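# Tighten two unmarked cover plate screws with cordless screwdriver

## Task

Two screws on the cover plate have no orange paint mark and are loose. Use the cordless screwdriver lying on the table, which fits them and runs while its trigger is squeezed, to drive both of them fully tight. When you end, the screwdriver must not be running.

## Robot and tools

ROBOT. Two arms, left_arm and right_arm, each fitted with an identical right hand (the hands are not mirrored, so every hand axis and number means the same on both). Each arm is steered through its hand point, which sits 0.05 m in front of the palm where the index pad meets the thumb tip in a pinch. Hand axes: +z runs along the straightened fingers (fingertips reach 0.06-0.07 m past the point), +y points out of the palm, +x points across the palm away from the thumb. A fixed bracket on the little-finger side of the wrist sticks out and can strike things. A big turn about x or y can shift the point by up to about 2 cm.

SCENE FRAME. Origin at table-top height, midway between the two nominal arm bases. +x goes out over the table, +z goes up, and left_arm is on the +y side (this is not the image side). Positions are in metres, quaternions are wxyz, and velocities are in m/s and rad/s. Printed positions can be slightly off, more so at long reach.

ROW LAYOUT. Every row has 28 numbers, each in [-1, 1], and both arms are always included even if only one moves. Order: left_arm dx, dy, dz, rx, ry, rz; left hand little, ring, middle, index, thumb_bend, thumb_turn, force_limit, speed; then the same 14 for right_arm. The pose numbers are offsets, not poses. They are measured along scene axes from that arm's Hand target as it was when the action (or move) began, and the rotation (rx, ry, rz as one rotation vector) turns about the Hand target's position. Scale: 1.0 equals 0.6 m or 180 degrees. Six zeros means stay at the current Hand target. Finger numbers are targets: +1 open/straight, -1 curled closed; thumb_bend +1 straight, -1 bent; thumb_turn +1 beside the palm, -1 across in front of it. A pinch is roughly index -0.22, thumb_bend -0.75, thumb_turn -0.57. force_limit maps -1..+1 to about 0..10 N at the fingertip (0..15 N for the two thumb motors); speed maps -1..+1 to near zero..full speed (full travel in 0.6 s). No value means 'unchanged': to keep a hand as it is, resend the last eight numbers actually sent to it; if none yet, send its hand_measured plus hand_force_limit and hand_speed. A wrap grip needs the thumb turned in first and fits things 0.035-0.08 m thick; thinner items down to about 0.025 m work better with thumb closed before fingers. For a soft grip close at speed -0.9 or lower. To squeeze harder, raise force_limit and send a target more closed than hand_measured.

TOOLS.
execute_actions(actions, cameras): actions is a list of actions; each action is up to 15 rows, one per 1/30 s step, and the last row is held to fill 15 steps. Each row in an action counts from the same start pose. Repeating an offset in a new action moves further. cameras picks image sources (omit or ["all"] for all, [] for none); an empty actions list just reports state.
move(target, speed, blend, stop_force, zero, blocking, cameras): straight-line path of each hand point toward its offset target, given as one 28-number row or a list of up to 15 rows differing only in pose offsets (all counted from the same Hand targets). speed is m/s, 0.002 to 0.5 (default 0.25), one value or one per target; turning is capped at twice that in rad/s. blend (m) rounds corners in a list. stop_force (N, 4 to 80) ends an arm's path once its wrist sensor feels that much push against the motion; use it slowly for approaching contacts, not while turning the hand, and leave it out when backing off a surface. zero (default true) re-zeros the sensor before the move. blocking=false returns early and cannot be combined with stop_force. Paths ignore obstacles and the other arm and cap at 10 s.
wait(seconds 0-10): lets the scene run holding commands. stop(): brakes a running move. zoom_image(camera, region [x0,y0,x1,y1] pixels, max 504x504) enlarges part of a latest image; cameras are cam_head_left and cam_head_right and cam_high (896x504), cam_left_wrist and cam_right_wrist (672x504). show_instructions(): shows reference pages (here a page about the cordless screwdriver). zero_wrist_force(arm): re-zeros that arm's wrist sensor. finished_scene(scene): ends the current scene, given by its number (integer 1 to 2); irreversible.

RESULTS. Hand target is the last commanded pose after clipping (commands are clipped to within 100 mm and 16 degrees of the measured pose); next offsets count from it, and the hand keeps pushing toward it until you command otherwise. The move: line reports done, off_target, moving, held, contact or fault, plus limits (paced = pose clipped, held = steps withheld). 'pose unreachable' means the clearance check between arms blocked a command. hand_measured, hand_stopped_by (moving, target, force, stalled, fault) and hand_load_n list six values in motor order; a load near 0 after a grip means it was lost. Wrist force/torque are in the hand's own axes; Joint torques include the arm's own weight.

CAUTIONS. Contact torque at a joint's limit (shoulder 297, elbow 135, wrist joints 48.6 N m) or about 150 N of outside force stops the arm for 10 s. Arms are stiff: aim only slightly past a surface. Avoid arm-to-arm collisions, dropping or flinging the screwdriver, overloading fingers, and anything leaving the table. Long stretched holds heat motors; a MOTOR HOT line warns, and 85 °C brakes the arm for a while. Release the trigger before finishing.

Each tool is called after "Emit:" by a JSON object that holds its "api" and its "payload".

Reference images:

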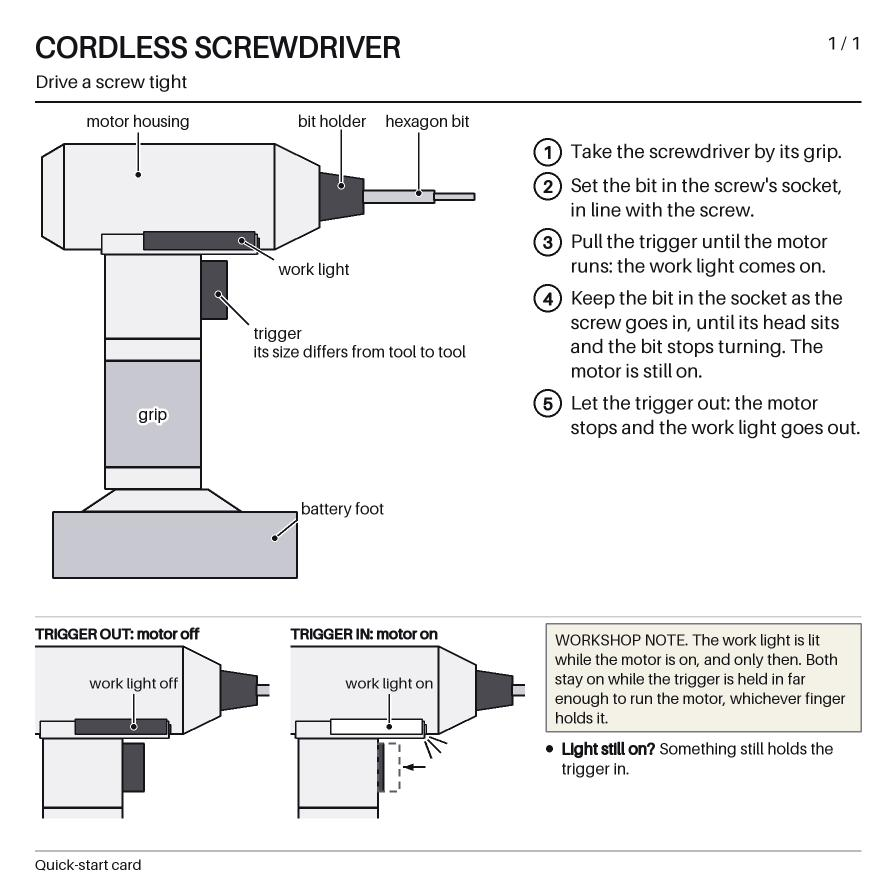

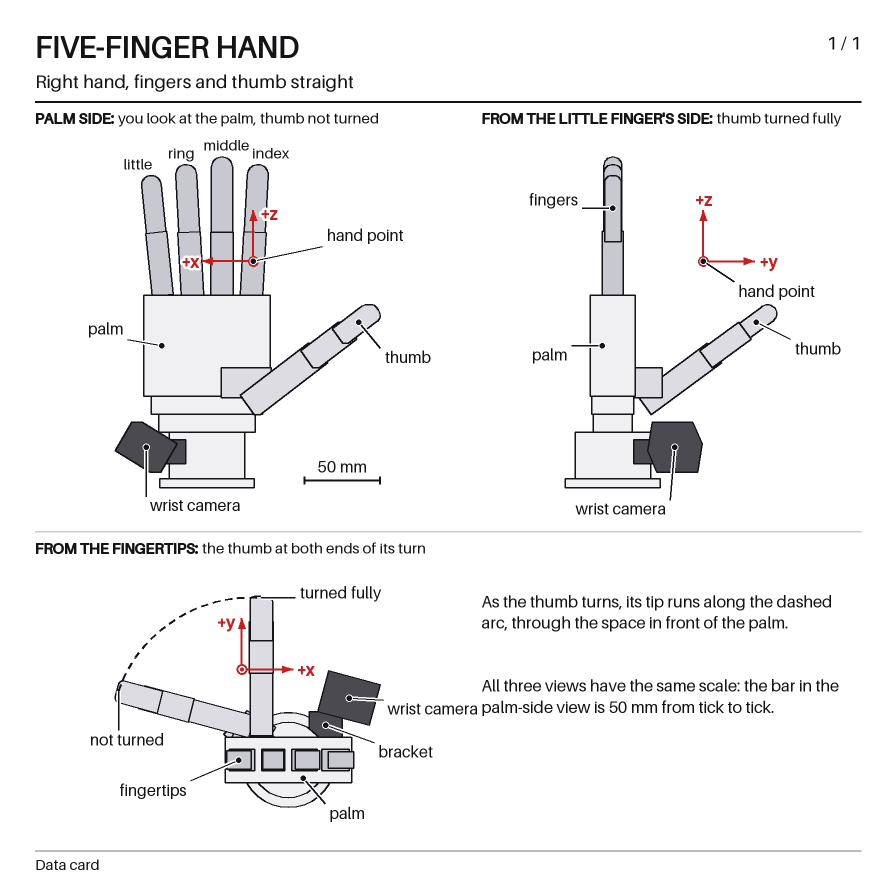

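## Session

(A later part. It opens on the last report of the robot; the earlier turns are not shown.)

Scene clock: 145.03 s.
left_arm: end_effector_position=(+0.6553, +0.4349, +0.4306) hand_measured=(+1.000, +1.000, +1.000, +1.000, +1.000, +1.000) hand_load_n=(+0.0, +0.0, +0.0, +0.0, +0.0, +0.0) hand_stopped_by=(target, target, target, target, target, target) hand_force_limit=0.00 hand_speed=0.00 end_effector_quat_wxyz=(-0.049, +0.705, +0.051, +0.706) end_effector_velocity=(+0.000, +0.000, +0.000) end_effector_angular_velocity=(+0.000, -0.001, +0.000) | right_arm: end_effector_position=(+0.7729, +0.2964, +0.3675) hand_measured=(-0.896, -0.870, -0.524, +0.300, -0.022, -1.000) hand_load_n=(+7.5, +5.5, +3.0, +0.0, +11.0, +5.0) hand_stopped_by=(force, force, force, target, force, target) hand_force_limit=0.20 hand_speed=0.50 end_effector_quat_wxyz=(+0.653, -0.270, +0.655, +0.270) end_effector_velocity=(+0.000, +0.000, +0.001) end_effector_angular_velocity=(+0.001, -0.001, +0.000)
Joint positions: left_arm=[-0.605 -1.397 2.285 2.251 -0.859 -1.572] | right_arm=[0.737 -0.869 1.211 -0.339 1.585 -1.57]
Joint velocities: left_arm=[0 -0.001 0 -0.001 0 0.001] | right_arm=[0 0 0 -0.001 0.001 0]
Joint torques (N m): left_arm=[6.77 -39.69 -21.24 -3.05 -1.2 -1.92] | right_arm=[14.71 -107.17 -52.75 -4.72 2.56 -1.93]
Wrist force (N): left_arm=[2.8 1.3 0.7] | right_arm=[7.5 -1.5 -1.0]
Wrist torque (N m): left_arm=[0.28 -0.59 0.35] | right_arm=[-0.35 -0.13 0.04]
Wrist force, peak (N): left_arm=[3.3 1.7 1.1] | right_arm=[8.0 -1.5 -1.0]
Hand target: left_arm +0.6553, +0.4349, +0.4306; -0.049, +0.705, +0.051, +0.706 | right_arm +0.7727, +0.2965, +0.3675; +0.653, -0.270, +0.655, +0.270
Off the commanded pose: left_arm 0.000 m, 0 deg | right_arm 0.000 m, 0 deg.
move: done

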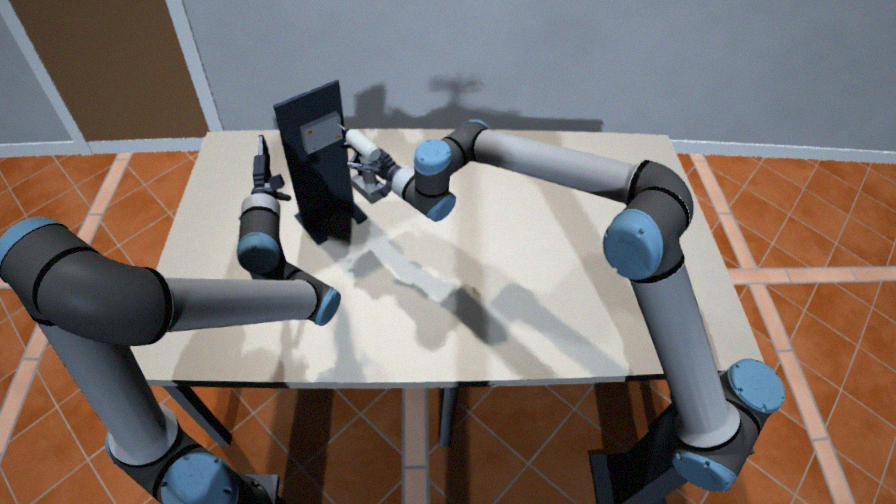

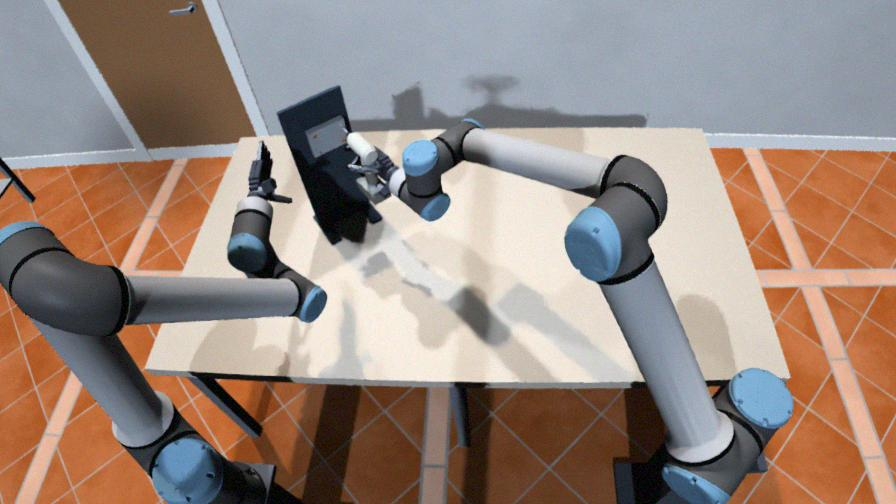

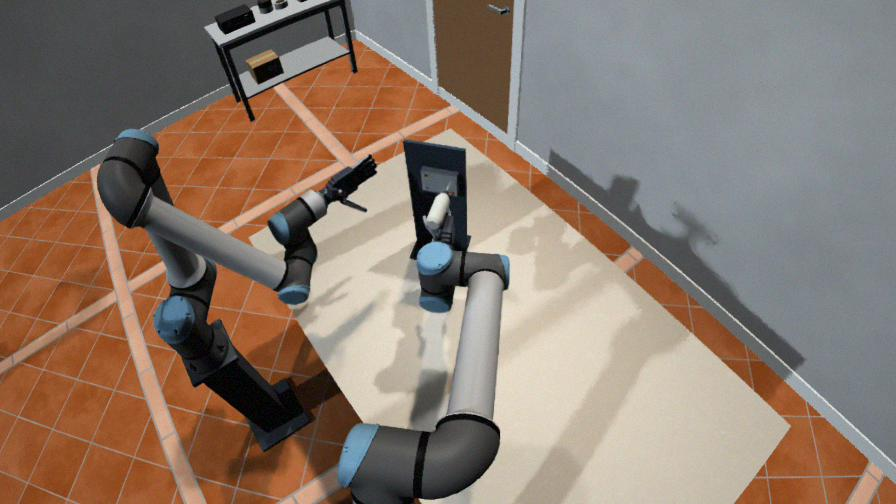

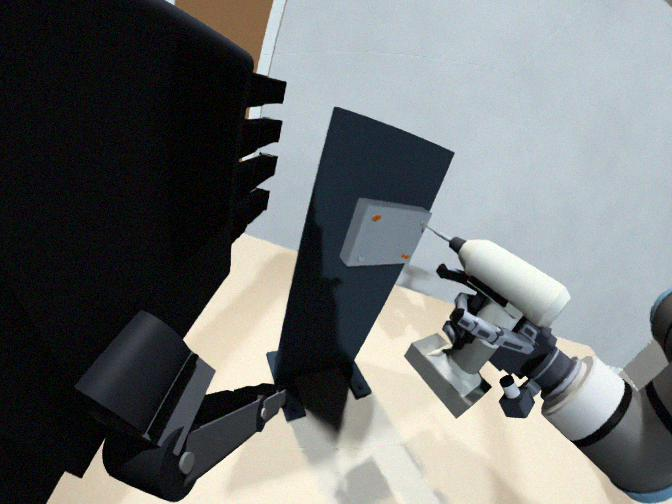

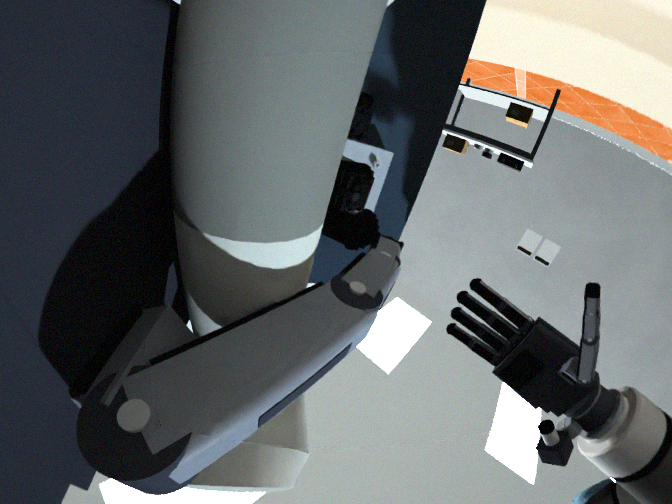

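Emit:
{"api": "move", "payload": {"target": [0,0,0,0,0,0,1,1,1,1,1,1,0,0,0.02093,0.0137,0,0,0,0,-1,-1,-0.95,0.3,-0.85,-1,0.2,0.5], "speed": 0.006, "stop_force": 5, "cameras": ["cam_left_wrist"]}}

Emit:
{"api": "zoom_image", "payload": {"camera": "cam_left_wrist", "region": [414, 214, 438, 234]}}

Scene clock: 149.63 s.
left_arm: end_effector_position=(+0.6553, +0.4349, +0.4306) hand_measured=(+1.000, +1.000, +1.000, +1.000, +1.000, +1.000) hand_load_n=(+0.0, +0.0, +0.0, +0.0, +0.0, +0.0) hand_stopped_by=(target, target, target, target, target, target) hand_force_limit=0.00 hand_speed=0.00 end_effector_quat_wxyz=(-0.049, +0.705, +0.051, +0.706) end_effector_velocity=(+0.000, +0.000, +0.000) end_effector_angular_velocity=(+0.003, +0.001, +0.001) | right_arm: end_effector_position=(+0.7796, +0.3010, +0.3675) hand_measured=(-0.896, -0.870, -0.524, +0.300, -0.022, -1.000) hand_load_n=(+8.0, +5.5, +2.5, +0.0, +11.0, +5.0) hand_stopped_by=(force, force, force, target, force, target) hand_force_limit=0.20 hand_speed=0.50 end_effector_quat_wxyz=(+0.653, -0.270, +0.655, +0.270) end_effector_velocity=(+0.000, +0.000, +0.000) end_effector_angular_velocity=(+0.000, -0.001, +0.000)
Joint positions: left_arm=[-0.605 -1.397 2.285 2.251 -0.859 -1.572] | right_arm=[0.735 -0.856 1.188 -0.33 1.583 -1.57]
Joint velocities: left_arm=[0 0 0 0 0.001 0.003] | right_arm=[0 0 0 -0.001 0 -0.001]
Joint torques (N m): left_arm=[5.87 -38.32 -20.42 -3.28 -1.03 -1.94] | right_arm=[0.93 -122.74 -42.97 -6.63 1.45 -1.13]
Wrist force (N): left_arm=[2.9 1.5 1.0] | right_arm=[7.7 -0.8 -3.3]
Wrist torque (N m): left_arm=[0.28 -0.62 0.36] | right_arm=[-0.24 -0.12 0.03]
Wrist force, peak (N): left_arm=[3.2 2.0 0.9] | right_arm=[9.2 -0.2 -11.9]
Hand target: left_arm +0.6553, +0.4349, +0.4306; -0.049, +0.705, +0.051, +0.706 | right_arm +0.7796, +0.3010, +0.3675; +0.653, -0.270, +0.655, +0.270
Off the commanded pose: left_arm 0.000 m, 0 deg | right_arm 0.007 m, 0 deg.
move: contact (right_arm)
Images, in order (width x height): cam_left_wrist 672x504.

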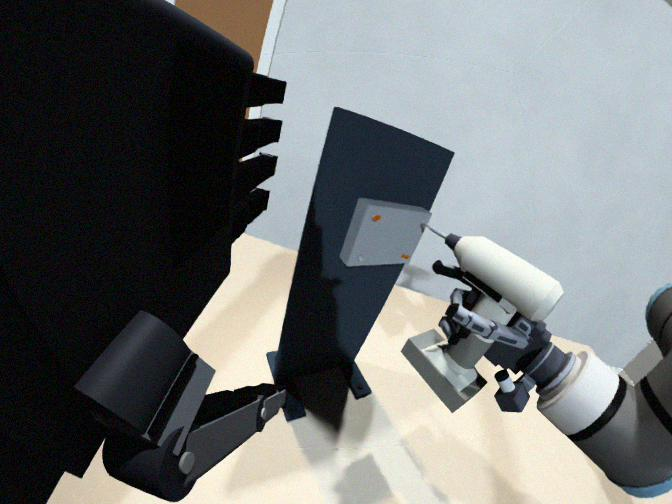

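Scaled by 21.000 from the camera's 672x504 image, which has a finer 960x720 frame.

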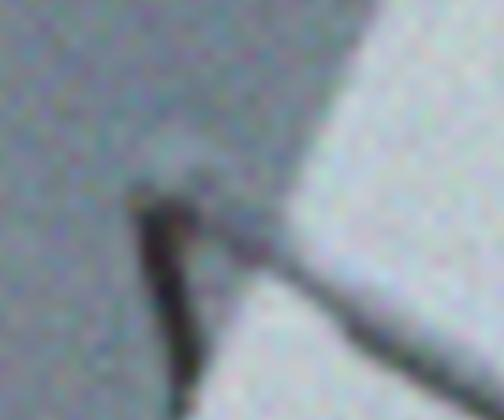

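Emit:
{"api": "move", "payload": {"target": [0,0,0,0,0,0,1,1,1,1,1,1,0,0,0,0,0,0,0,0,-1,-1,-0.95,-0.9,-0.85,-1,0.2,0.2], "speed": 0.01, "cameras": ["cam_left_wrist"]}}

Emit:
{"api": "zoom_image", "payload": {"camera": "cam_left_wrist", "region": [414, 214, 438, 234]}}

Scene clock: 150.67 s.
left_arm: end_effector_position=(+0.6553, +0.4349, +0.4306) hand_measured=(+1.000, +1.000, +1.000, +1.000, +1.000, +1.000) hand_load_n=(+0.0, +0.0, +0.0, +0.0, +0.0, +0.0) hand_stopped_by=(target, target, target, target, target, target) hand_force_limit=0.00 hand_speed=0.00 end_effector_quat_wxyz=(-0.049, +0.705, +0.051, +0.706) end_effector_velocity=(+0.000, +0.000, +0.001) end_effector_angular_velocity=(-0.002, -0.001, -0.001) | right_arm: end_effector_position=(+0.7796, +0.3010, +0.3675) hand_measured=(-0.896, -0.870, -0.524, -0.854, -0.022, -1.000) hand_load_n=(+7.5, +4.5, +2.5, +13.5, +12.0, +4.5) hand_stopped_by=(force, force, force, force, force, target) hand_force_limit=0.20 hand_speed=0.20 end_effector_quat_wxyz=(+0.653, -0.270, +0.655, +0.270) end_effector_velocity=(+0.000, +0.000, +0.002) end_effector_angular_velocity=(+0.001, -0.001, +0.000)
Joint positions: left_arm=[-0.605 -1.397 2.285 2.251 -0.859 -1.572] | right_arm=[0.735 -0.856 1.188 -0.33 1.583 -1.57]
Joint velocities: left_arm=[0 -0.001 0 -0.001 0 -0.002] | right_arm=[0 -0.001 0 0 0 0]
Joint torques (N m): left_arm=[3.46 -40.52 -19.36 -3.28 -0.99 -1.67] | right_arm=[13.42 -120.86 -45.33 -5.81 1.68 -1.1]
Wrist force (N): left_arm=[2.9 1.6 0.7] | right_arm=[7.5 -1.4 -1.4]
Wrist torque (N m): left_arm=[0.32 -0.60 0.36] | right_arm=[-0.31 -0.13 0.04]
Wrist force, peak (N): left_arm=[2.9 2.2 0.9] | right_arm=[7.9 -0.7 -3.5]
Hand target: left_arm +0.6553, +0.4349, +0.4306; -0.049, +0.705, +0.051, +0.706 | right_arm +0.7796, +0.3010, +0.3675; +0.653, -0.270, +0.655, +0.270
Off the commanded pose: left_arm 0.000 m, 0 deg | right_arm 0.000 m, 0 deg.
move: done
Images, in order (width x height): cam_left_wrist 672x504.

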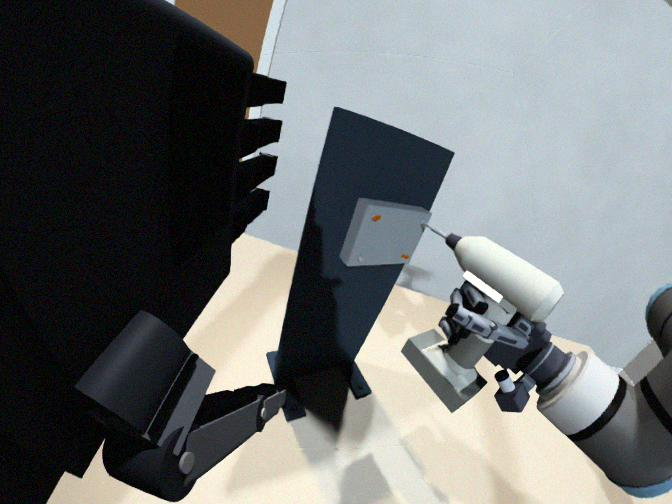

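Scaled by 21.000 from the camera's 672x504 image, which has a finer 960x720 frame.

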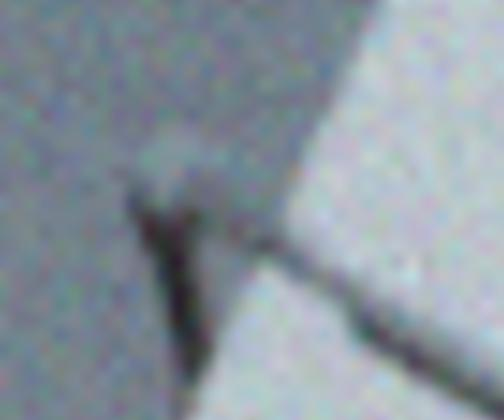

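Emit:
{"api": "move", "payload": {"target": [0,0,0,0,0,0,1,1,1,1,1,1,0,0,0.00837,0.00548,0,0,0,0,-1,-1,-0.95,-0.9,-0.85,-1,0.2,0.2], "speed": 0.004, "stop_force": 4, "cameras": []}}

Emit:
{"api": "execute_actions", "payload": {"actions": [], "cameras": []}}

Emit:
{"api": "execute_actions", "payload": {"actions": [], "cameras": []}}

Scene clock: 151.70 s.
left_arm: end_effector_position=(+0.6553, +0.4349, +0.4306) hand_measured=(+1.000, +1.000, +1.000, +1.000, +1.000, +1.000) hand_load_n=(+0.0, +0.0, +0.0, +0.0, +0.0, +0.0) hand_stopped_by=(target, target, target, target, target, target) hand_force_limit=0.00 hand_speed=0.00 end_effector_quat_wxyz=(-0.049, +0.705, +0.051, +0.706) end_effector_velocity=(+0.000, +0.000, +0.000) end_effector_angular_velocity=(+0.000, +0.000, +0.000) | right_arm: end_effector_position=(+0.7798, +0.3013, +0.3676) hand_measured=(-0.896, -0.870, -0.524, -0.854, -0.022, -1.000) hand_load_n=(+7.5, +4.5, +2.0, +13.0, +12.0, +4.0) hand_stopped_by=(force, force, force, force, force, target) hand_force_limit=0.20 hand_speed=0.20 end_effector_quat_wxyz=(+0.653, -0.270, +0.654, +0.270) end_effector_velocity=(+0.000, +0.000, +0.000) end_effector_angular_velocity=(+0.000, +0.000, +0.000)
Joint positions: left_arm=[-0.605 -1.397 2.285 2.251 -0.859 -1.572] | right_arm=[0.735 -0.856 1.187 -0.33 1.583 -1.57]
Joint velocities: left_arm=[0 0.001 0 0 0 -0.001] | right_arm=[0 0 0 0 0 0]
Joint torques (N m): left_arm=[3.11 -37.74 -19.4 -3.28 -1.22 -2.12] | right_arm=[3.9 -122.59 -41.4 -6.51 1.46 -1.12]
Wrist force (N): left_arm=[3.0 1.2 0.9] | right_arm=[7.5 -1.5 -1.2]
Wrist torque (N m): left_arm=[0.24 -0.62 0.35] | right_arm=[-0.33 -0.14 0.04]
Wrist force, peak (N): left_arm=[3.0 2.0 1.2] | right_arm=[7.5 0.0 -6.4]
Hand target: left_arm +0.6553, +0.4349, +0.4306; -0.049, +0.705, +0.051, +0.706 | right_arm +0.7798, +0.3013, +0.3676; +0.653, -0.270, +0.654, +0.270
Off the commanded pose: left_arm 0.000 m, 0 deg | right_arm 0.006 m, 0 deg.
move: contact (right_arm)
No camera images: "cameras" was empty.

Scene clock: 151.70 s.
left_arm: end_effector_position=(+0.6553, +0.4349, +0.4306) hand_measured=(+1.000, +1.000, +1.000, +1.000, +1.000, +1.000) hand_load_n=(+0.0, +0.0, +0.0, +0.0, +0.0, +0.0) hand_stopped_by=(target, target, target, target, target, target) hand_force_limit=0.00 hand_speed=0.00 end_effector_quat_wxyz=(-0.049, +0.705, +0.051, +0.706) end_effector_velocity=(+0.000, +0.000, +0.000) end_effector_angular_velocity=(+0.000, +0.000, +0.000) | right_arm: end_effector_position=(+0.7798, +0.3013, +0.3676) hand_measured=(-0.896, -0.870, -0.524, -0.854, -0.022, -1.000) hand_load_n=(+7.5, +4.5, +2.0, +13.0, +12.0, +4.0) hand_stopped_by=(force, force, force, force, force, target) hand_force_limit=0.20 hand_speed=0.20 end_effector_quat_wxyz=(+0.653, -0.270, +0.654, +0.270) end_effector_velocity=(+0.000, +0.000, +0.000) end_effector_angular_velocity=(+0.000, +0.000, +0.000)
Joint positions: left_arm=[-0.605 -1.397 2.285 2.251 -0.859 -1.572] | right_arm=[0.735 -0.856 1.187 -0.33 1.583 -1.57]
Joint velocities: left_arm=[0 0.001 0 0 0 -0.001] | right_arm=[0 0 0 0 0 0]
Joint torques (N m): left_arm=[3.11 -37.74 -19.4 -3.28 -1.22 -2.12] | right_arm=[3.9 -122.59 -41.4 -6.51 1.46 -1.12]
Wrist force (N): left_arm=[3.0 1.2 0.9] | right_arm=[7.5 -1.5 -1.2]
Wrist torque (N m): left_arm=[0.24 -0.62 0.35] | right_arm=[-0.33 -0.14 0.04]
Wrist force, peak (N): left_arm=[3.0 1.2 0.9] | right_arm=[7.5 -1.5 -1.2]
Hand target: left_arm +0.6553, +0.4349, +0.4306; -0.049, +0.705, +0.051, +0.706 | right_arm +0.7798, +0.3013, +0.3676; +0.653, -0.270, +0.654, +0.270
Off the commanded pose: left_arm 0.000 m, 0 deg | right_arm 0.006 m, 0 deg.
No camera images: "cameras" was empty.

Scene clock: 151.70 s.
left_arm: end_effector_position=(+0.6553, +0.4349, +0.4306) hand_measured=(+1.000, +1.000, +1.000, +1.000, +1.000, +1.000) hand_load_n=(+0.0, +0.0, +0.0, +0.0, +0.0, +0.0) hand_stopped_by=(target, target, target, target, target, target) hand_force_limit=0.00 hand_speed=0.00 end_effector_quat_wxyz=(-0.049, +0.705, +0.051, +0.706) end_effector_velocity=(+0.000, +0.000, +0.000) end_effector_angular_velocity=(+0.000, +0.000, +0.000) | right_arm: end_effector_position=(+0.7798, +0.3013, +0.3676) hand_measured=(-0.896, -0.870, -0.524, -0.854, -0.022, -1.000) hand_load_n=(+7.5, +4.5, +2.0, +13.0, +12.0, +4.0) hand_stopped_by=(force, force, force, force, force, target) hand_force_limit=0.20 hand_speed=0.20 end_effector_quat_wxyz=(+0.653, -0.270, +0.654, +0.270) end_effector_velocity=(+0.000, +0.000, +0.000) end_effector_angular_velocity=(+0.000, +0.000, +0.000)
Joint positions: left_arm=[-0.605 -1.397 2.285 2.251 -0.859 -1.572] | right_arm=[0.735 -0.856 1.187 -0.33 1.583 -1.57]
Joint velocities: left_arm=[0 0.001 0 0 0 -0.001] | right_arm=[0 0 0 0 0 0]
Joint torques (N m): left_arm=[3.11 -37.74 -19.4 -3.28 -1.22 -2.12] | right_arm=[3.9 -122.59 -41.4 -6.51 1.46 -1.12]
Wrist force (N): left_arm=[3.0 1.2 0.9] | right_arm=[7.5 -1.5 -1.2]
Wrist torque (N m): left_arm=[0.24 -0.62 0.35] | right_arm=[-0.33 -0.14 0.04]
Wrist force, peak (N): left_arm=[3.0 1.2 0.9] | right_arm=[7.5 -1.5 -1.2]
Hand target: left_arm +0.6553, +0.4349, +0.4306; -0.049, +0.705, +0.051, +0.706 | right_arm +0.7798, +0.3013, +0.3676; +0.653, -0.270, +0.654, +0.270
Off the commanded pose: left_arm 0.000 m, 0 deg | right_arm 0.006 m, 0 deg.
No camera images: "cameras" was empty.

Emit:
{"api": "move", "payload": {"target": [0,0,0,0,0,0,1,1,1,1,1,1,0,0,-0.0014,-0.0009,0.003,0,0,0,-1,-1,-0.95,-0.9,-0.85,-1,0.2,0.2], "speed": 0.02, "cameras": []}}

Emit:
{"api": "move", "payload": {"target": [0,0,0,0,0,0,1,1,1,1,1,1,0,0,0.00837,0.00548,0,0,0,0,-1,-1,-0.95,-0.9,-0.85,-1,0.2,0.2], "speed": 0.004, "stop_force": 5, "cameras": ["cam_left_wrist"]}}

Emit:
{"api": "zoom_image", "payload": {"camera": "cam_left_wrist", "region": [414, 214, 438, 234]}}

Scene clock: 152.57 s.
left_arm: end_effector_position=(+0.6553, +0.4349, +0.4306) hand_measured=(+1.000, +1.000, +1.000, +1.000, +1.000, +1.000) hand_load_n=(+0.0, +0.0, +0.0, +0.0, +0.0, +0.0) hand_stopped_by=(target, target, target, target, target, target) hand_force_limit=0.00 hand_speed=0.00 end_effector_quat_wxyz=(-0.049, +0.705, +0.051, +0.706) end_effector_velocity=(+0.000, -0.001, -0.001) end_effector_angular_velocity=(+0.001, +0.001, -0.001) | right_arm: end_effector_position=(+0.7790, +0.3007, +0.3694) hand_measured=(-0.896, -0.870, -0.524, -0.854, -0.022, -1.000) hand_load_n=(+8.0, +4.5, +2.5, +13.0, +12.0, +4.5) hand_stopped_by=(force, force, force, force, force, target) hand_force_limit=0.20 hand_speed=0.20 end_effector_quat_wxyz=(+0.653, -0.270, +0.654, +0.270) end_effector_velocity=(+0.000, +0.000, +0.001) end_effector_angular_velocity=(+0.001, -0.001, +0.000)
Joint positions: left_arm=[-0.605 -1.397 2.285 2.251 -0.859 -1.572] | right_arm=[0.735 -0.858 1.189 -0.328 1.584 -1.57]
Joint velocities: left_arm=[-0.001 0.001 0 0 0 0] | right_arm=[0 -0.001 0 0 0 0]
Joint torques (N m): left_arm=[4.42 -40.93 -20.48 -3.61 -1.12 -2.21] | right_arm=[14.35 -114.14 -42.1 -2.22 2.14 -1.11]
Wrist force (N): left_arm=[2.7 1.5 0.8] | right_arm=[7.3 -1.2 -0.9]
Wrist torque (N m): left_arm=[0.28 -0.58 0.34] | right_arm=[-0.31 -0.11 0.03]
Wrist force, peak (N): left_arm=[3.2 1.9 0.8] | right_arm=[7.9 -1.0 -1.3]
Hand target: left_arm +0.6553, +0.4349, +0.4306; -0.049, +0.705, +0.051, +0.706 | right_arm +0.7790, +0.3007, +0.3694; +0.653, -0.270, +0.654, +0.270
Off the commanded pose: left_arm 0.000 m, 0 deg | right_arm 0.000 m, 0 deg.
move: done
No camera images: "cameras" was empty.

Scene clock: 154.27 s.
left_arm: end_effector_position=(+0.6553, +0.4349, +0.4306) hand_measured=(+1.000, +1.000, +1.000, +1.000, +1.000, +1.000) hand_load_n=(+0.0, +0.0, +0.0, +0.0, +0.0, +0.0) hand_stopped_by=(target, target, target, target, target, target) hand_force_limit=0.00 hand_speed=0.00 end_effector_quat_wxyz=(-0.049, +0.705, +0.051, +0.706) end_effector_velocity=(+0.000, +0.001, +0.000) end_effector_angular_velocity=(+0.000, +0.000, +0.002) | right_arm: end_effector_position=(+0.7799, +0.3015, +0.3694) hand_measured=(-0.896, -0.870, -0.524, -0.854, -0.022, -1.000) hand_load_n=(+8.0, +4.5, +2.0, +12.0, +12.5, +4.0) hand_stopped_by=(force, force, force, force, force, target) hand_force_limit=0.20 hand_speed=0.20 end_effector_quat_wxyz=(+0.653, -0.270, +0.654, +0.270) end_effector_velocity=(+0.000, +0.000, -0.002) end_effector_angular_velocity=(+0.000, +0.000, +0.001)
Joint positions: left_arm=[-0.605 -1.397 2.285 2.251 -0.859 -1.572] | right_arm=[0.735 -0.856 1.185 -0.327 1.583 -1.57]
Joint velocities: left_arm=[0 0 0 0 0.001 0] | right_arm=[0 0.001 0 -0.001 -0.001 0]
Joint torques (N m): left_arm=[4.2 -42.77 -18.85 -3.51 -0.92 -1.78] | right_arm=[14.04 -121.22 -43.15 -6.27 1.61 -1.14]
Wrist force (N): left_arm=[2.3 1.9 0.9] | right_arm=[7.3 -1.2 -2.3]
Wrist torque (N m): left_arm=[0.34 -0.52 0.33] | right_arm=[-0.26 -0.17 0.04]
Wrist force, peak (N): left_arm=[3.5 2.0 0.7] | right_arm=[6.2 -0.3 -7.8]
Hand target: left_arm +0.6553, +0.4349, +0.4306; -0.049, +0.705, +0.051, +0.706 | right_arm +0.7799, +0.3015, +0.3694; +0.653, -0.270, +0.654, +0.270
Off the commanded pose: left_arm 0.000 m, 0 deg | right_arm 0.005 m, 0 deg.
move: contact (right_arm)
Images, in order (width x height): cam_left_wrist 672x504.

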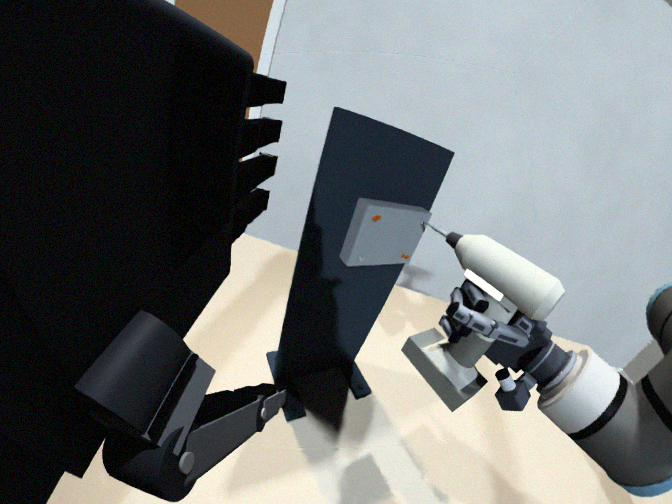

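Scaled by 21.000 from the camera's 672x504 image, which has a finer 960x720 frame.

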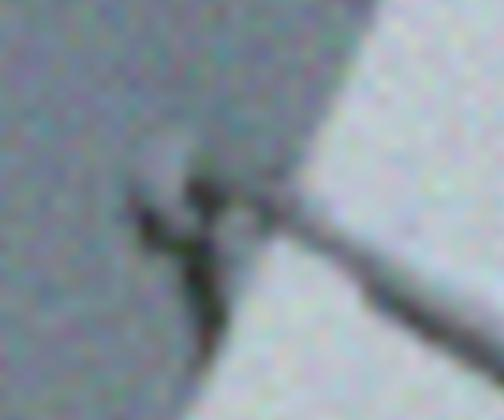

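Emit:
{"api": "move", "payload": {"target": [0,0,0,0,0,0,1,1,1,1,1,1,0,0,0.00837,0.00548,0,0,0,0,-1,-1,-0.95,-0.9,-0.85,-1,0.2,0.2], "speed": 0.004, "stop_force": 9, "cameras": []}}

Emit:
{"api": "wait", "payload": {"seconds": 0.3, "cameras": []}}

Scene clock: 155.30 s.
left_arm: end_effector_position=(+0.6553, +0.4349, +0.4306) hand_measured=(+1.000, +1.000, +1.000, +1.000, +1.000, +1.000) hand_load_n=(+0.0, +0.0, +0.5, +0.0, +0.0, +0.0) hand_stopped_by=(target, target, target, target, target, target) hand_force_limit=0.00 hand_speed=0.00 end_effector_quat_wxyz=(-0.049, +0.705, +0.051, +0.706) end_effector_velocity=(+0.000, +0.000, +0.000) end_effector_angular_velocity=(+0.001, +0.000, +0.000) | right_arm: end_effector_position=(+0.7802, +0.3018, +0.3696) hand_measured=(-0.896, -0.870, -0.524, -0.854, -0.022, -1.000) hand_load_n=(+8.5, +4.5, +2.0, +11.0, +13.0, +3.5) hand_stopped_by=(force, force, force, force, force, target) hand_force_limit=0.20 hand_speed=0.20 end_effector_quat_wxyz=(+0.653, -0.270, +0.654, +0.270) end_effector_velocity=(+0.000, +0.000, -0.001) end_effector_angular_velocity=(-0.002, +0.001, +0.000)
Joint positions: left_arm=[-0.605 -1.397 2.285 2.251 -0.859 -1.572] | right_arm=[0.735 -0.856 1.184 -0.326 1.583 -1.57]
Joint velocities: left_arm=[0 0 0 0 -0.001 0.001] | right_arm=[0 0.001 0 0.001 0 0]
Joint torques (N m): left_arm=[5.45 -41.89 -18.04 -3.79 -1.47 -1.92] | right_arm=[2.49 -121.28 -41.95 -6.53 1.36 -1.17]
Wrist force (N): left_arm=[2.6 1.9 0.7] | right_arm=[6.5 -1.0 -5.1]
Wrist torque (N m): left_arm=[0.36 -0.55 0.35] | right_arm=[-0.10 -0.30 0.00]
Wrist force, peak (N): left_arm=[3.0 2.0 0.9] | right_arm=[5.9 -0.7 -13.2]
Hand target: left_arm +0.6553, +0.4349, +0.4306; -0.049, +0.705, +0.051, +0.706 | right_arm +0.7802, +0.3018, +0.3696; +0.653, -0.270, +0.654, +0.270
Off the commanded pose: left_arm 0.000 m, 0 deg | right_arm 0.006 m, 0 deg.
move: contact (right_arm)
No camera images: "cameras" was empty.

Scene clock: 155.60 s.
left_arm: end_effector_position=(+0.6553, +0.4349, +0.4306) hand_measured=(+1.000, +1.000, +1.000, +1.000, +1.000, +1.000) hand_load_n=(+0.0, +0.0, +0.0, +0.0, +0.0, +0.5) hand_stopped_by=(target, target, target, target, target, target) hand_force_limit=0.00 hand_speed=0.00 end_effector_quat_wxyz=(-0.049, +0.705, +0.051, +0.706) end_effector_velocity=(+0.000, +0.001, +0.000) end_effector_angular_velocity=(+0.001, +0.000, +0.002) | right_arm: end_effector_position=(+0.7802, +0.3018, +0.3696) hand_measured=(-0.896, -0.870, -0.524, -0.854, -0.022, -1.000) hand_load_n=(+9.0, +4.5, +1.5, +10.5, +13.0, +3.5) hand_stopped_by=(force, force, force, force, force, target) hand_force_limit=0.20 hand_speed=0.20 end_effector_quat_wxyz=(+0.653, -0.270, +0.654, +0.270) end_effector_velocity=(+0.000, +0.000, +0.000) end_effector_angular_velocity=(+0.000, +0.000, +0.000)
Joint positions: left_arm=[-0.605 -1.397 2.285 2.251 -0.859 -1.572] | right_arm=[0.735 -0.856 1.184 -0.326 1.583 -1.57]
Joint velocities: left_arm=[0.001 0 0 0 0.001 0.001] | right_arm=[0 0 0 -0.001 0 0]
Joint torques (N m): left_arm=[3.78 -43.11 -18.95 -3.65 -0.85 -1.76] | right_arm=[3.46 -120.06 -42.11 -6.4 1.35 -1]
Wrist force (N): left_arm=[2.5 1.8 0.8] | right_arm=[6.3 -1.5 -4.6]
Wrist torque (N m): left_arm=[0.33 -0.55 0.34] | right_arm=[-0.20 -0.23 -0.03]
Wrist force, peak (N): left_arm=[3.0 2.0 1.0] | right_arm=[6.7 -1.3 -4.9]
Hand target: left_arm +0.6553, +0.4349, +0.4306; -0.049, +0.705, +0.051, +0.706 | right_arm +0.7802, +0.3018, +0.3696; +0.653, -0.270, +0.654, +0.270
Off the commanded pose: left_arm 0.000 m, 0 deg | right_arm 0.006 m, 0 deg.
wait: 0.30 s; at rest by 0.17 s
No camera images: "cameras" was empty.

Emit:
{"api": "move", "payload": {"target": [0,0,0,0,0,0,1,1,1,1,1,1,0,0,-0.0279,-0.01827,0,0,0,0,-1,-1,-0.95,0.3,-0.85,-1,0.2,0.5], "speed": 0.05, "cameras": ["cam_left_wrist","cam_right_wrist"]}}

Emit:
{"api": "zoom_image", "payload": {"camera": "cam_left_wrist", "region": [414, 214, 438, 234]}}

Emit:
{"api": "zoom_image", "payload": {"camera": "cam_left_wrist", "region": [348, 248, 372, 268]}}

Emit:
{"api": "zoom_image", "payload": {"camera": "cam_left_wrist", "region": [336, 190, 456, 280]}}

Scene clock: 157.33 s.
left_arm: end_effector_position=(+0.6553, +0.4349, +0.4306) hand_measured=(+1.000, +1.000, +1.000, +1.000, +1.000, +1.000) hand_load_n=(+0.0, +0.0, +0.0, +0.5, +0.0, +0.0) hand_stopped_by=(target, target, target, target, target, target) hand_force_limit=0.00 hand_speed=0.00 end_effector_quat_wxyz=(-0.049, +0.705, +0.051, +0.706) end_effector_velocity=(+0.000, -0.001, +0.000) end_effector_angular_velocity=(-0.001, +0.000, +0.000) | right_arm: end_effector_position=(+0.7633, +0.2909, +0.3697) hand_measured=(-0.896, -0.870, -0.524, +0.300, -0.022, -1.000) hand_load_n=(+8.5, +6.0, +3.0, +0.0, +11.5, +5.0) hand_stopped_by=(force, force, force, target, force, target) hand_force_limit=0.20 hand_speed=0.50 end_effector_quat_wxyz=(+0.653, -0.270, +0.654, +0.270) end_effector_velocity=(+0.001, +0.001, -0.001) end_effector_angular_velocity=(-0.001, +0.001, +0.000)
Joint positions: left_arm=[-0.605 -1.397 2.285 2.251 -0.859 -1.572] | right_arm=[0.74 -0.887 1.237 -0.349 1.588 -1.57]
Joint velocities: left_arm=[-0.001 0 0 0 0.001 -0.001] | right_arm=[0 0.002 -0.003 0.002 0 0]
Joint torques (N m): left_arm=[4.98 -40.1 -18.31 -4.1 -1.09 -2.17] | right_arm=[-1.53 -97.47 -52.56 -1.13 0.14 -1.51]
Wrist force (N): left_arm=[2.9 1.4 0.7] | right_arm=[7.3 -1.5 -1.1]
Wrist torque (N m): left_arm=[0.29 -0.60 0.35] | right_arm=[-0.32 -0.11 0.03]
Wrist force, peak (N): left_arm=[3.5 1.8 0.8] | right_arm=[7.2 -1.2 -4.8]
Hand target: left_arm +0.6553, +0.4349, +0.4306; -0.049, +0.705, +0.051, +0.706 | right_arm +0.7634, +0.2908, +0.3696; +0.653, -0.270, +0.654, +0.270
Off the commanded pose: left_arm 0.000 m, 0 deg | right_arm 0.000 m, 0 deg.
move: done
Images, in order (width x height): cam_left_wrist 672x504, cam_right_wrist 672x504.

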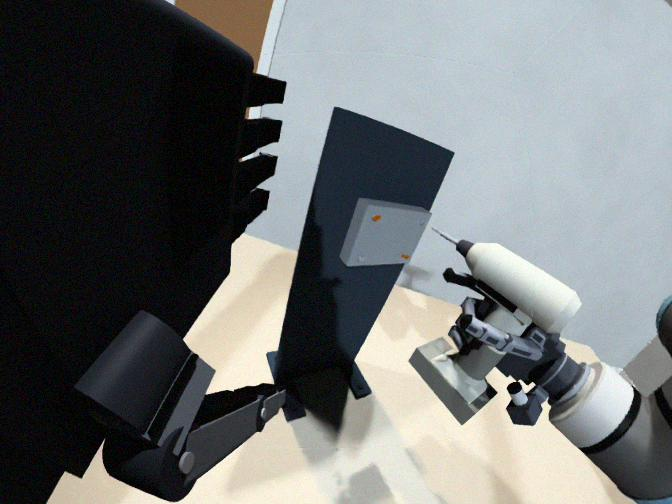

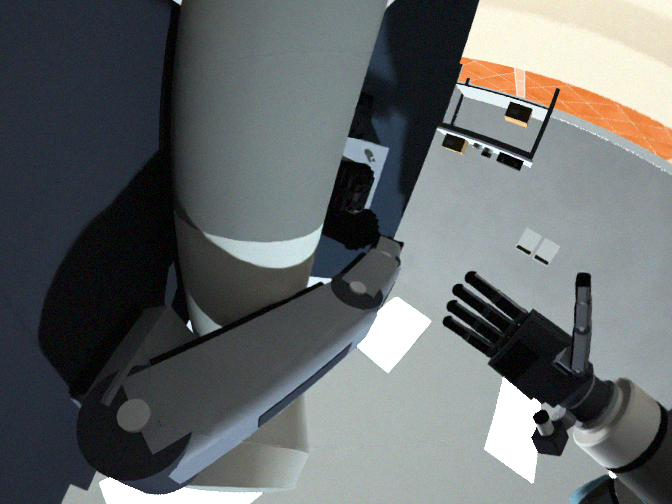

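Scaled by 21.000 from the camera's 672x504 image, which has a finer 960x720 frame.

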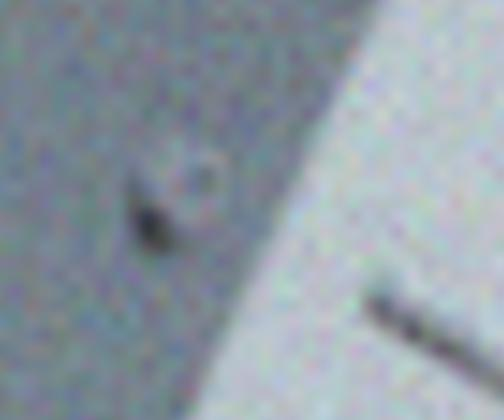

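Scaled by 21.000 from the camera's 672x504 image, which has a finer 960x720 frame.

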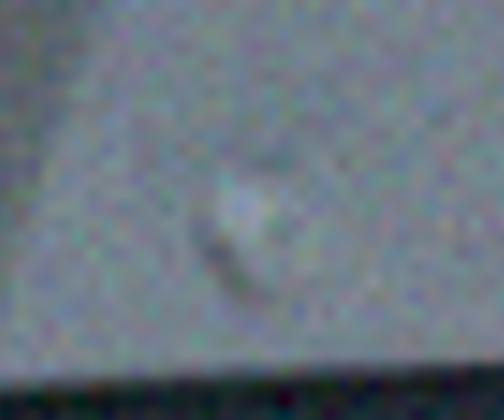

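Scaled by 4.200 from the camera's 672x504 image, which has a finer 960x720 frame.

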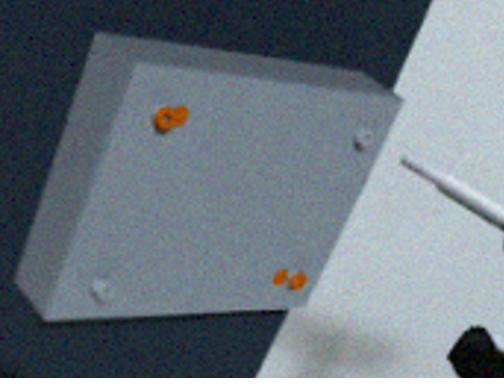

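Emit:
{"api": "move", "payload": {"target": [0,0,0,0,0,0,1,1,1,1,1,1,0,0,0.02445,0.01442,-0.00233,0,0,0,-1,-1,-0.95,-0.9,-0.85,-1,0.2,0.2], "speed": 0.03, "cameras": []}}

Emit:
{"api": "move", "payload": {"target": [0,0,0,0,0,0,1,1,1,1,1,1,0,0,0.01256,0.00822,0,0,0,0,-1,-1,-0.95,-0.9,-0.85,-1,0.2,0.2], "speed": 0.004, "stop_force": 6, "cameras": ["cam_left_wrist"]}}

Emit:
{"api": "zoom_image", "payload": {"camera": "cam_left_wrist", "region": [414, 214, 438, 234]}}

Scene clock: 158.70 s.
left_arm: end_effector_position=(+0.6553, +0.4349, +0.4306) hand_measured=(+1.000, +1.000, +1.000, +1.000, +1.000, +1.000) hand_load_n=(+0.0, +0.5, +0.0, +0.0, +0.0, +0.0) hand_stopped_by=(target, target, target, target, target, target) hand_force_limit=0.00 hand_speed=0.00 end_effector_quat_wxyz=(-0.049, +0.705, +0.051, +0.706) end_effector_velocity=(+0.000, +0.000, +0.000) end_effector_angular_velocity=(+0.000, +0.000, +0.000) | right_arm: end_effector_position=(+0.7782, +0.2995, +0.3681) hand_measured=(-0.896, -0.870, -0.524, -0.854, -0.022, -1.000) hand_load_n=(+8.0, +5.0, +2.5, +13.0, +12.0, +4.0) hand_stopped_by=(force, force, force, force, force, target) hand_force_limit=0.20 hand_speed=0.20 end_effector_quat_wxyz=(+0.653, -0.270, +0.654, +0.270) end_effector_velocity=(-0.001, -0.001, +0.000) end_effector_angular_velocity=(+0.000, +0.000, +0.000)
Joint positions: left_arm=[-0.605 -1.397 2.285 2.251 -0.859 -1.572] | right_arm=[0.735 -0.86 1.194 -0.332 1.583 -1.57]
Joint velocities: left_arm=[0 0 0 0 0 0] | right_arm=[0 -0.002 0.003 -0.001 0 0]
Joint torques (N m): left_arm=[4.03 -42.61 -17.61 -4.27 -1.09 -2.03] | right_arm=[-0.03 -122.16 -42.8 -6.67 0.6 -1.52]
Wrist force (N): left_arm=[3.1 1.6 0.7] | right_arm=[7.5 -1.5 -1.3]
Wrist torque (N m): left_arm=[0.31 -0.63 0.37] | right_arm=[-0.32 -0.13 0.04]
Wrist force, peak (N): left_arm=[3.1 2.0 0.8] | right_arm=[7.8 -1.3 -1.2]
Hand target: left_arm +0.6553, +0.4349, +0.4306; -0.049, +0.705, +0.051, +0.706 | right_arm +0.7781, +0.2995, +0.3682; +0.653, -0.270, +0.654, +0.270
Off the commanded pose: left_arm 0.000 m, 0 deg | right_arm 0.000 m, 0 deg.
move: done
No camera images: "cameras" was empty.

Scene clock: 160.47 s.
left_arm: end_effector_position=(+0.6553, +0.4349, +0.4306) hand_measured=(+1.000, +1.000, +1.000, +1.000, +1.000, +1.000) hand_load_n=(+0.0, +0.0, +0.0, +0.0, +0.0, +0.0) hand_stopped_by=(target, target, target, target, target, target) hand_force_limit=0.00 hand_speed=0.00 end_effector_quat_wxyz=(-0.049, +0.705, +0.051, +0.706) end_effector_velocity=(+0.000, +0.000, +0.000) end_effector_angular_velocity=(+0.000, +0.000, +0.000) | right_arm: end_effector_position=(+0.7804, +0.3010, +0.3682) hand_measured=(-0.896, -0.870, -0.524, -0.854, -0.022, -1.000) hand_load_n=(+9.0, +5.0, +2.0, +12.0, +12.5, +3.5) hand_stopped_by=(force, force, force, force, force, target) hand_force_limit=0.20 hand_speed=0.20 end_effector_quat_wxyz=(+0.653, -0.270, +0.654, +0.270) end_effector_velocity=(+0.000, +0.001, -0.004) end_effector_angular_velocity=(-0.001, +0.001, +0.000)
Joint positions: left_arm=[-0.605 -1.397 2.285 2.251 -0.859 -1.572] | right_arm=[0.734 -0.856 1.187 -0.329 1.583 -1.57]
Joint velocities: left_arm=[0 0.001 0 -0.001 0 0] | right_arm=[0 0.003 0 -0.001 0 0]
Joint torques (N m): left_arm=[6.98 -43.42 -17.18 -4.26 -0.61 -1.62] | right_arm=[-6.7 -122.28 -42.74 -6.39 1.34 -1.46]
Wrist force (N): left_arm=[2.9 1.6 0.7] | right_arm=[6.8 -0.8 -2.7]
Wrist torque (N m): left_arm=[0.31 -0.60 0.35] | right_arm=[-0.25 -0.15 0.00]
Wrist force, peak (N): left_arm=[3.1 2.0 0.9] | right_arm=[5.8 0.2 -8.4]
Hand target: left_arm +0.6553, +0.4349, +0.4306; -0.049, +0.705, +0.051, +0.706 | right_arm +0.7804, +0.3010, +0.3682; +0.653, -0.270, +0.654, +0.270
Off the commanded pose: left_arm 0.000 m, 0 deg | right_arm 0.006 m, 0 deg.
move: contact (right_arm)
Images, in order (width x height): cam_left_wrist 672x504.

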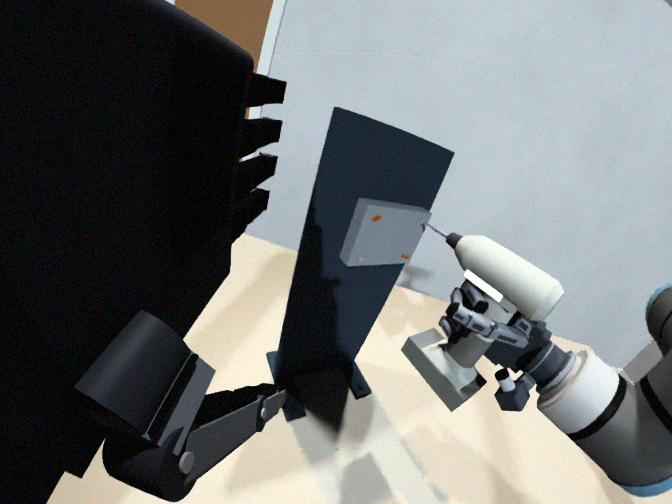

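Scaled by 21.000 from the camera's 672x504 image, which has a finer 960x720 frame.

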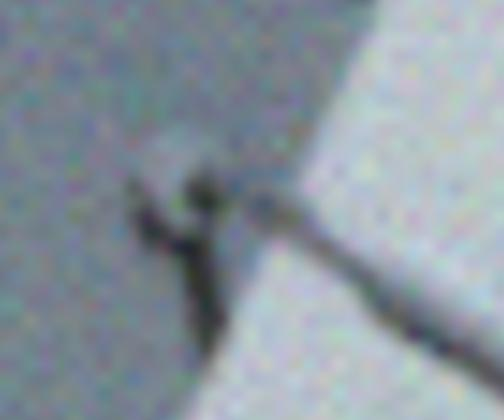

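Emit:
{"api": "wait", "payload": {"seconds": 0.1, "cameras": ["cam_head_left","cam_high","cam_head_right"]}}

Emit:
{"api": "zoom_image", "payload": {"camera": "cam_head_left", "region": [325, 105, 395, 165]}}

Emit:
{"api": "zoom_image", "payload": {"camera": "cam_high", "region": [410, 160, 470, 240]}}

Emit:
{"api": "zoom_image", "payload": {"camera": "cam_head_right", "region": [325, 105, 395, 165]}}

Scene clock: 161.00 s.
left_arm: end_effector_position=(+0.6553, +0.4349, +0.4306) hand_measured=(+1.000, +1.000, +1.000, +1.000, +1.000, +1.000) hand_load_n=(+0.0, +0.0, +0.0, +0.0, +0.0, +0.0) hand_stopped_by=(target, target, target, target, target, target) hand_force_limit=0.00 hand_speed=0.00 end_effector_quat_wxyz=(-0.049, +0.705, +0.051, +0.706) end_effector_velocity=(+0.000, +0.000, -0.001) end_effector_angular_velocity=(+0.000, +0.001, +0.001) | right_arm: end_effector_position=(+0.7804, +0.3010, +0.3682) hand_measured=(-0.896, -0.870, -0.524, -0.854, -0.022, -1.000) hand_load_n=(+9.0, +4.5, +2.0, +12.5, +12.5, +3.5) hand_stopped_by=(force, force, force, force, force, target) hand_force_limit=0.20 hand_speed=0.20 end_effector_quat_wxyz=(+0.653, -0.270, +0.654, +0.270) end_effector_velocity=(+0.000, +0.000, -0.001) end_effector_angular_velocity=(-0.002, +0.002, +0.000)
Joint positions: left_arm=[-0.605 -1.397 2.285 2.251 -0.859 -1.572] | right_arm=[0.734 -0.856 1.187 -0.329 1.583 -1.57]
Joint velocities: left_arm=[-0.001 0.001 0 0 0.001 0] | right_arm=[0 0.001 0 0.002 0 0]
Joint torques (N m): left_arm=[3.46 -41.73 -17.88 -4.36 -0.95 -1.95] | right_arm=[-0.89 -121.4 -43.78 -5.96 1.42 -1.49]
Wrist force (N): left_arm=[3.0 1.6 0.5] | right_arm=[7.5 -0.5 -2.7]
Wrist torque (N m): left_arm=[0.32 -0.61 0.36] | right_arm=[-0.20 -0.23 0.04]
Wrist force, peak (N): left_arm=[3.1 2.1 1.0] | right_arm=[7.5 -0.5 -2.7]
Hand target: left_arm +0.6553, +0.4349, +0.4306; -0.049, +0.705, +0.051, +0.706 | right_arm +0.7804, +0.3010, +0.3682; +0.653, -0.270, +0.654, +0.270
Off the commanded pose: left_arm 0.000 m, 0 deg | right_arm 0.006 m, 0 deg.
wait: 0.10 s; at rest from the start
Images, in order (width x height): cam_head_left 896x504, cam_head_right 896x504, cam_high 896x504.

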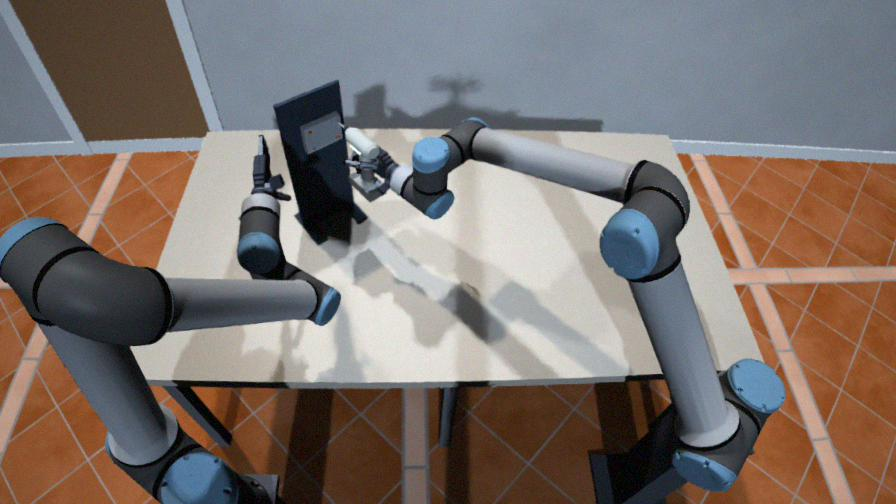

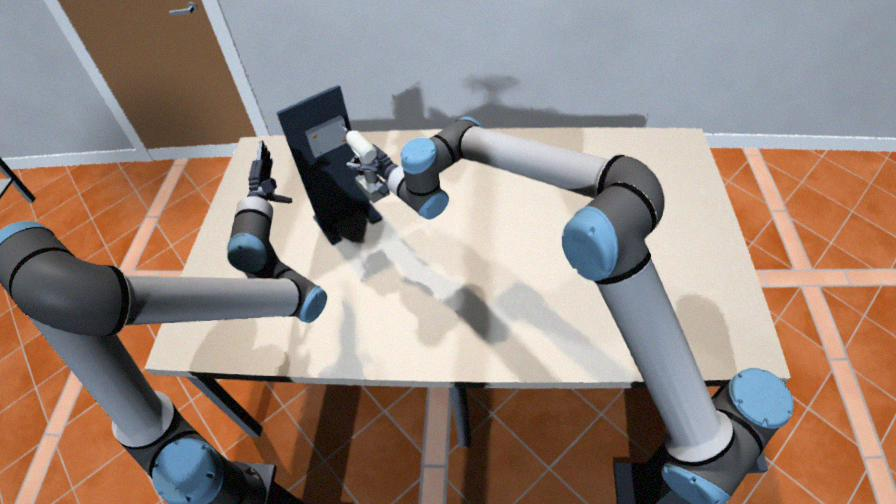

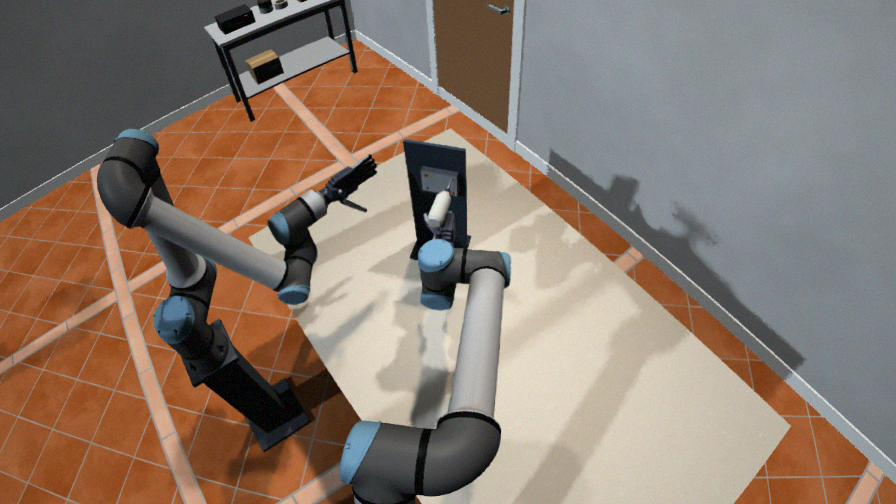

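Scaled by 7.200.

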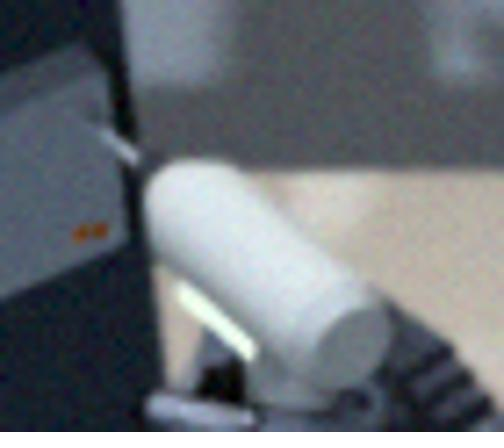

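Scaled by 6.300.

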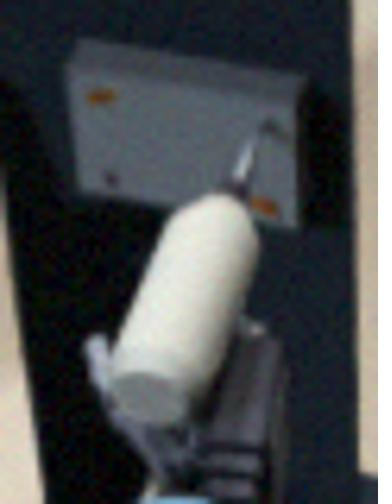

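Scaled by 7.200.

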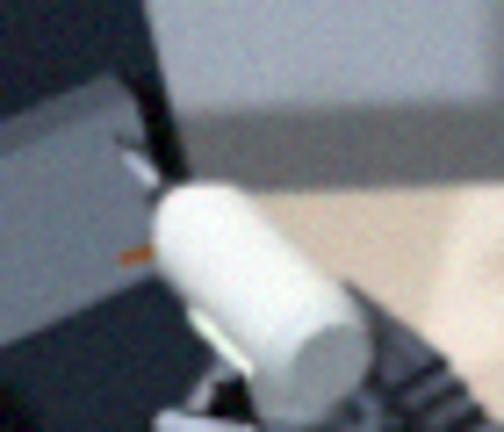

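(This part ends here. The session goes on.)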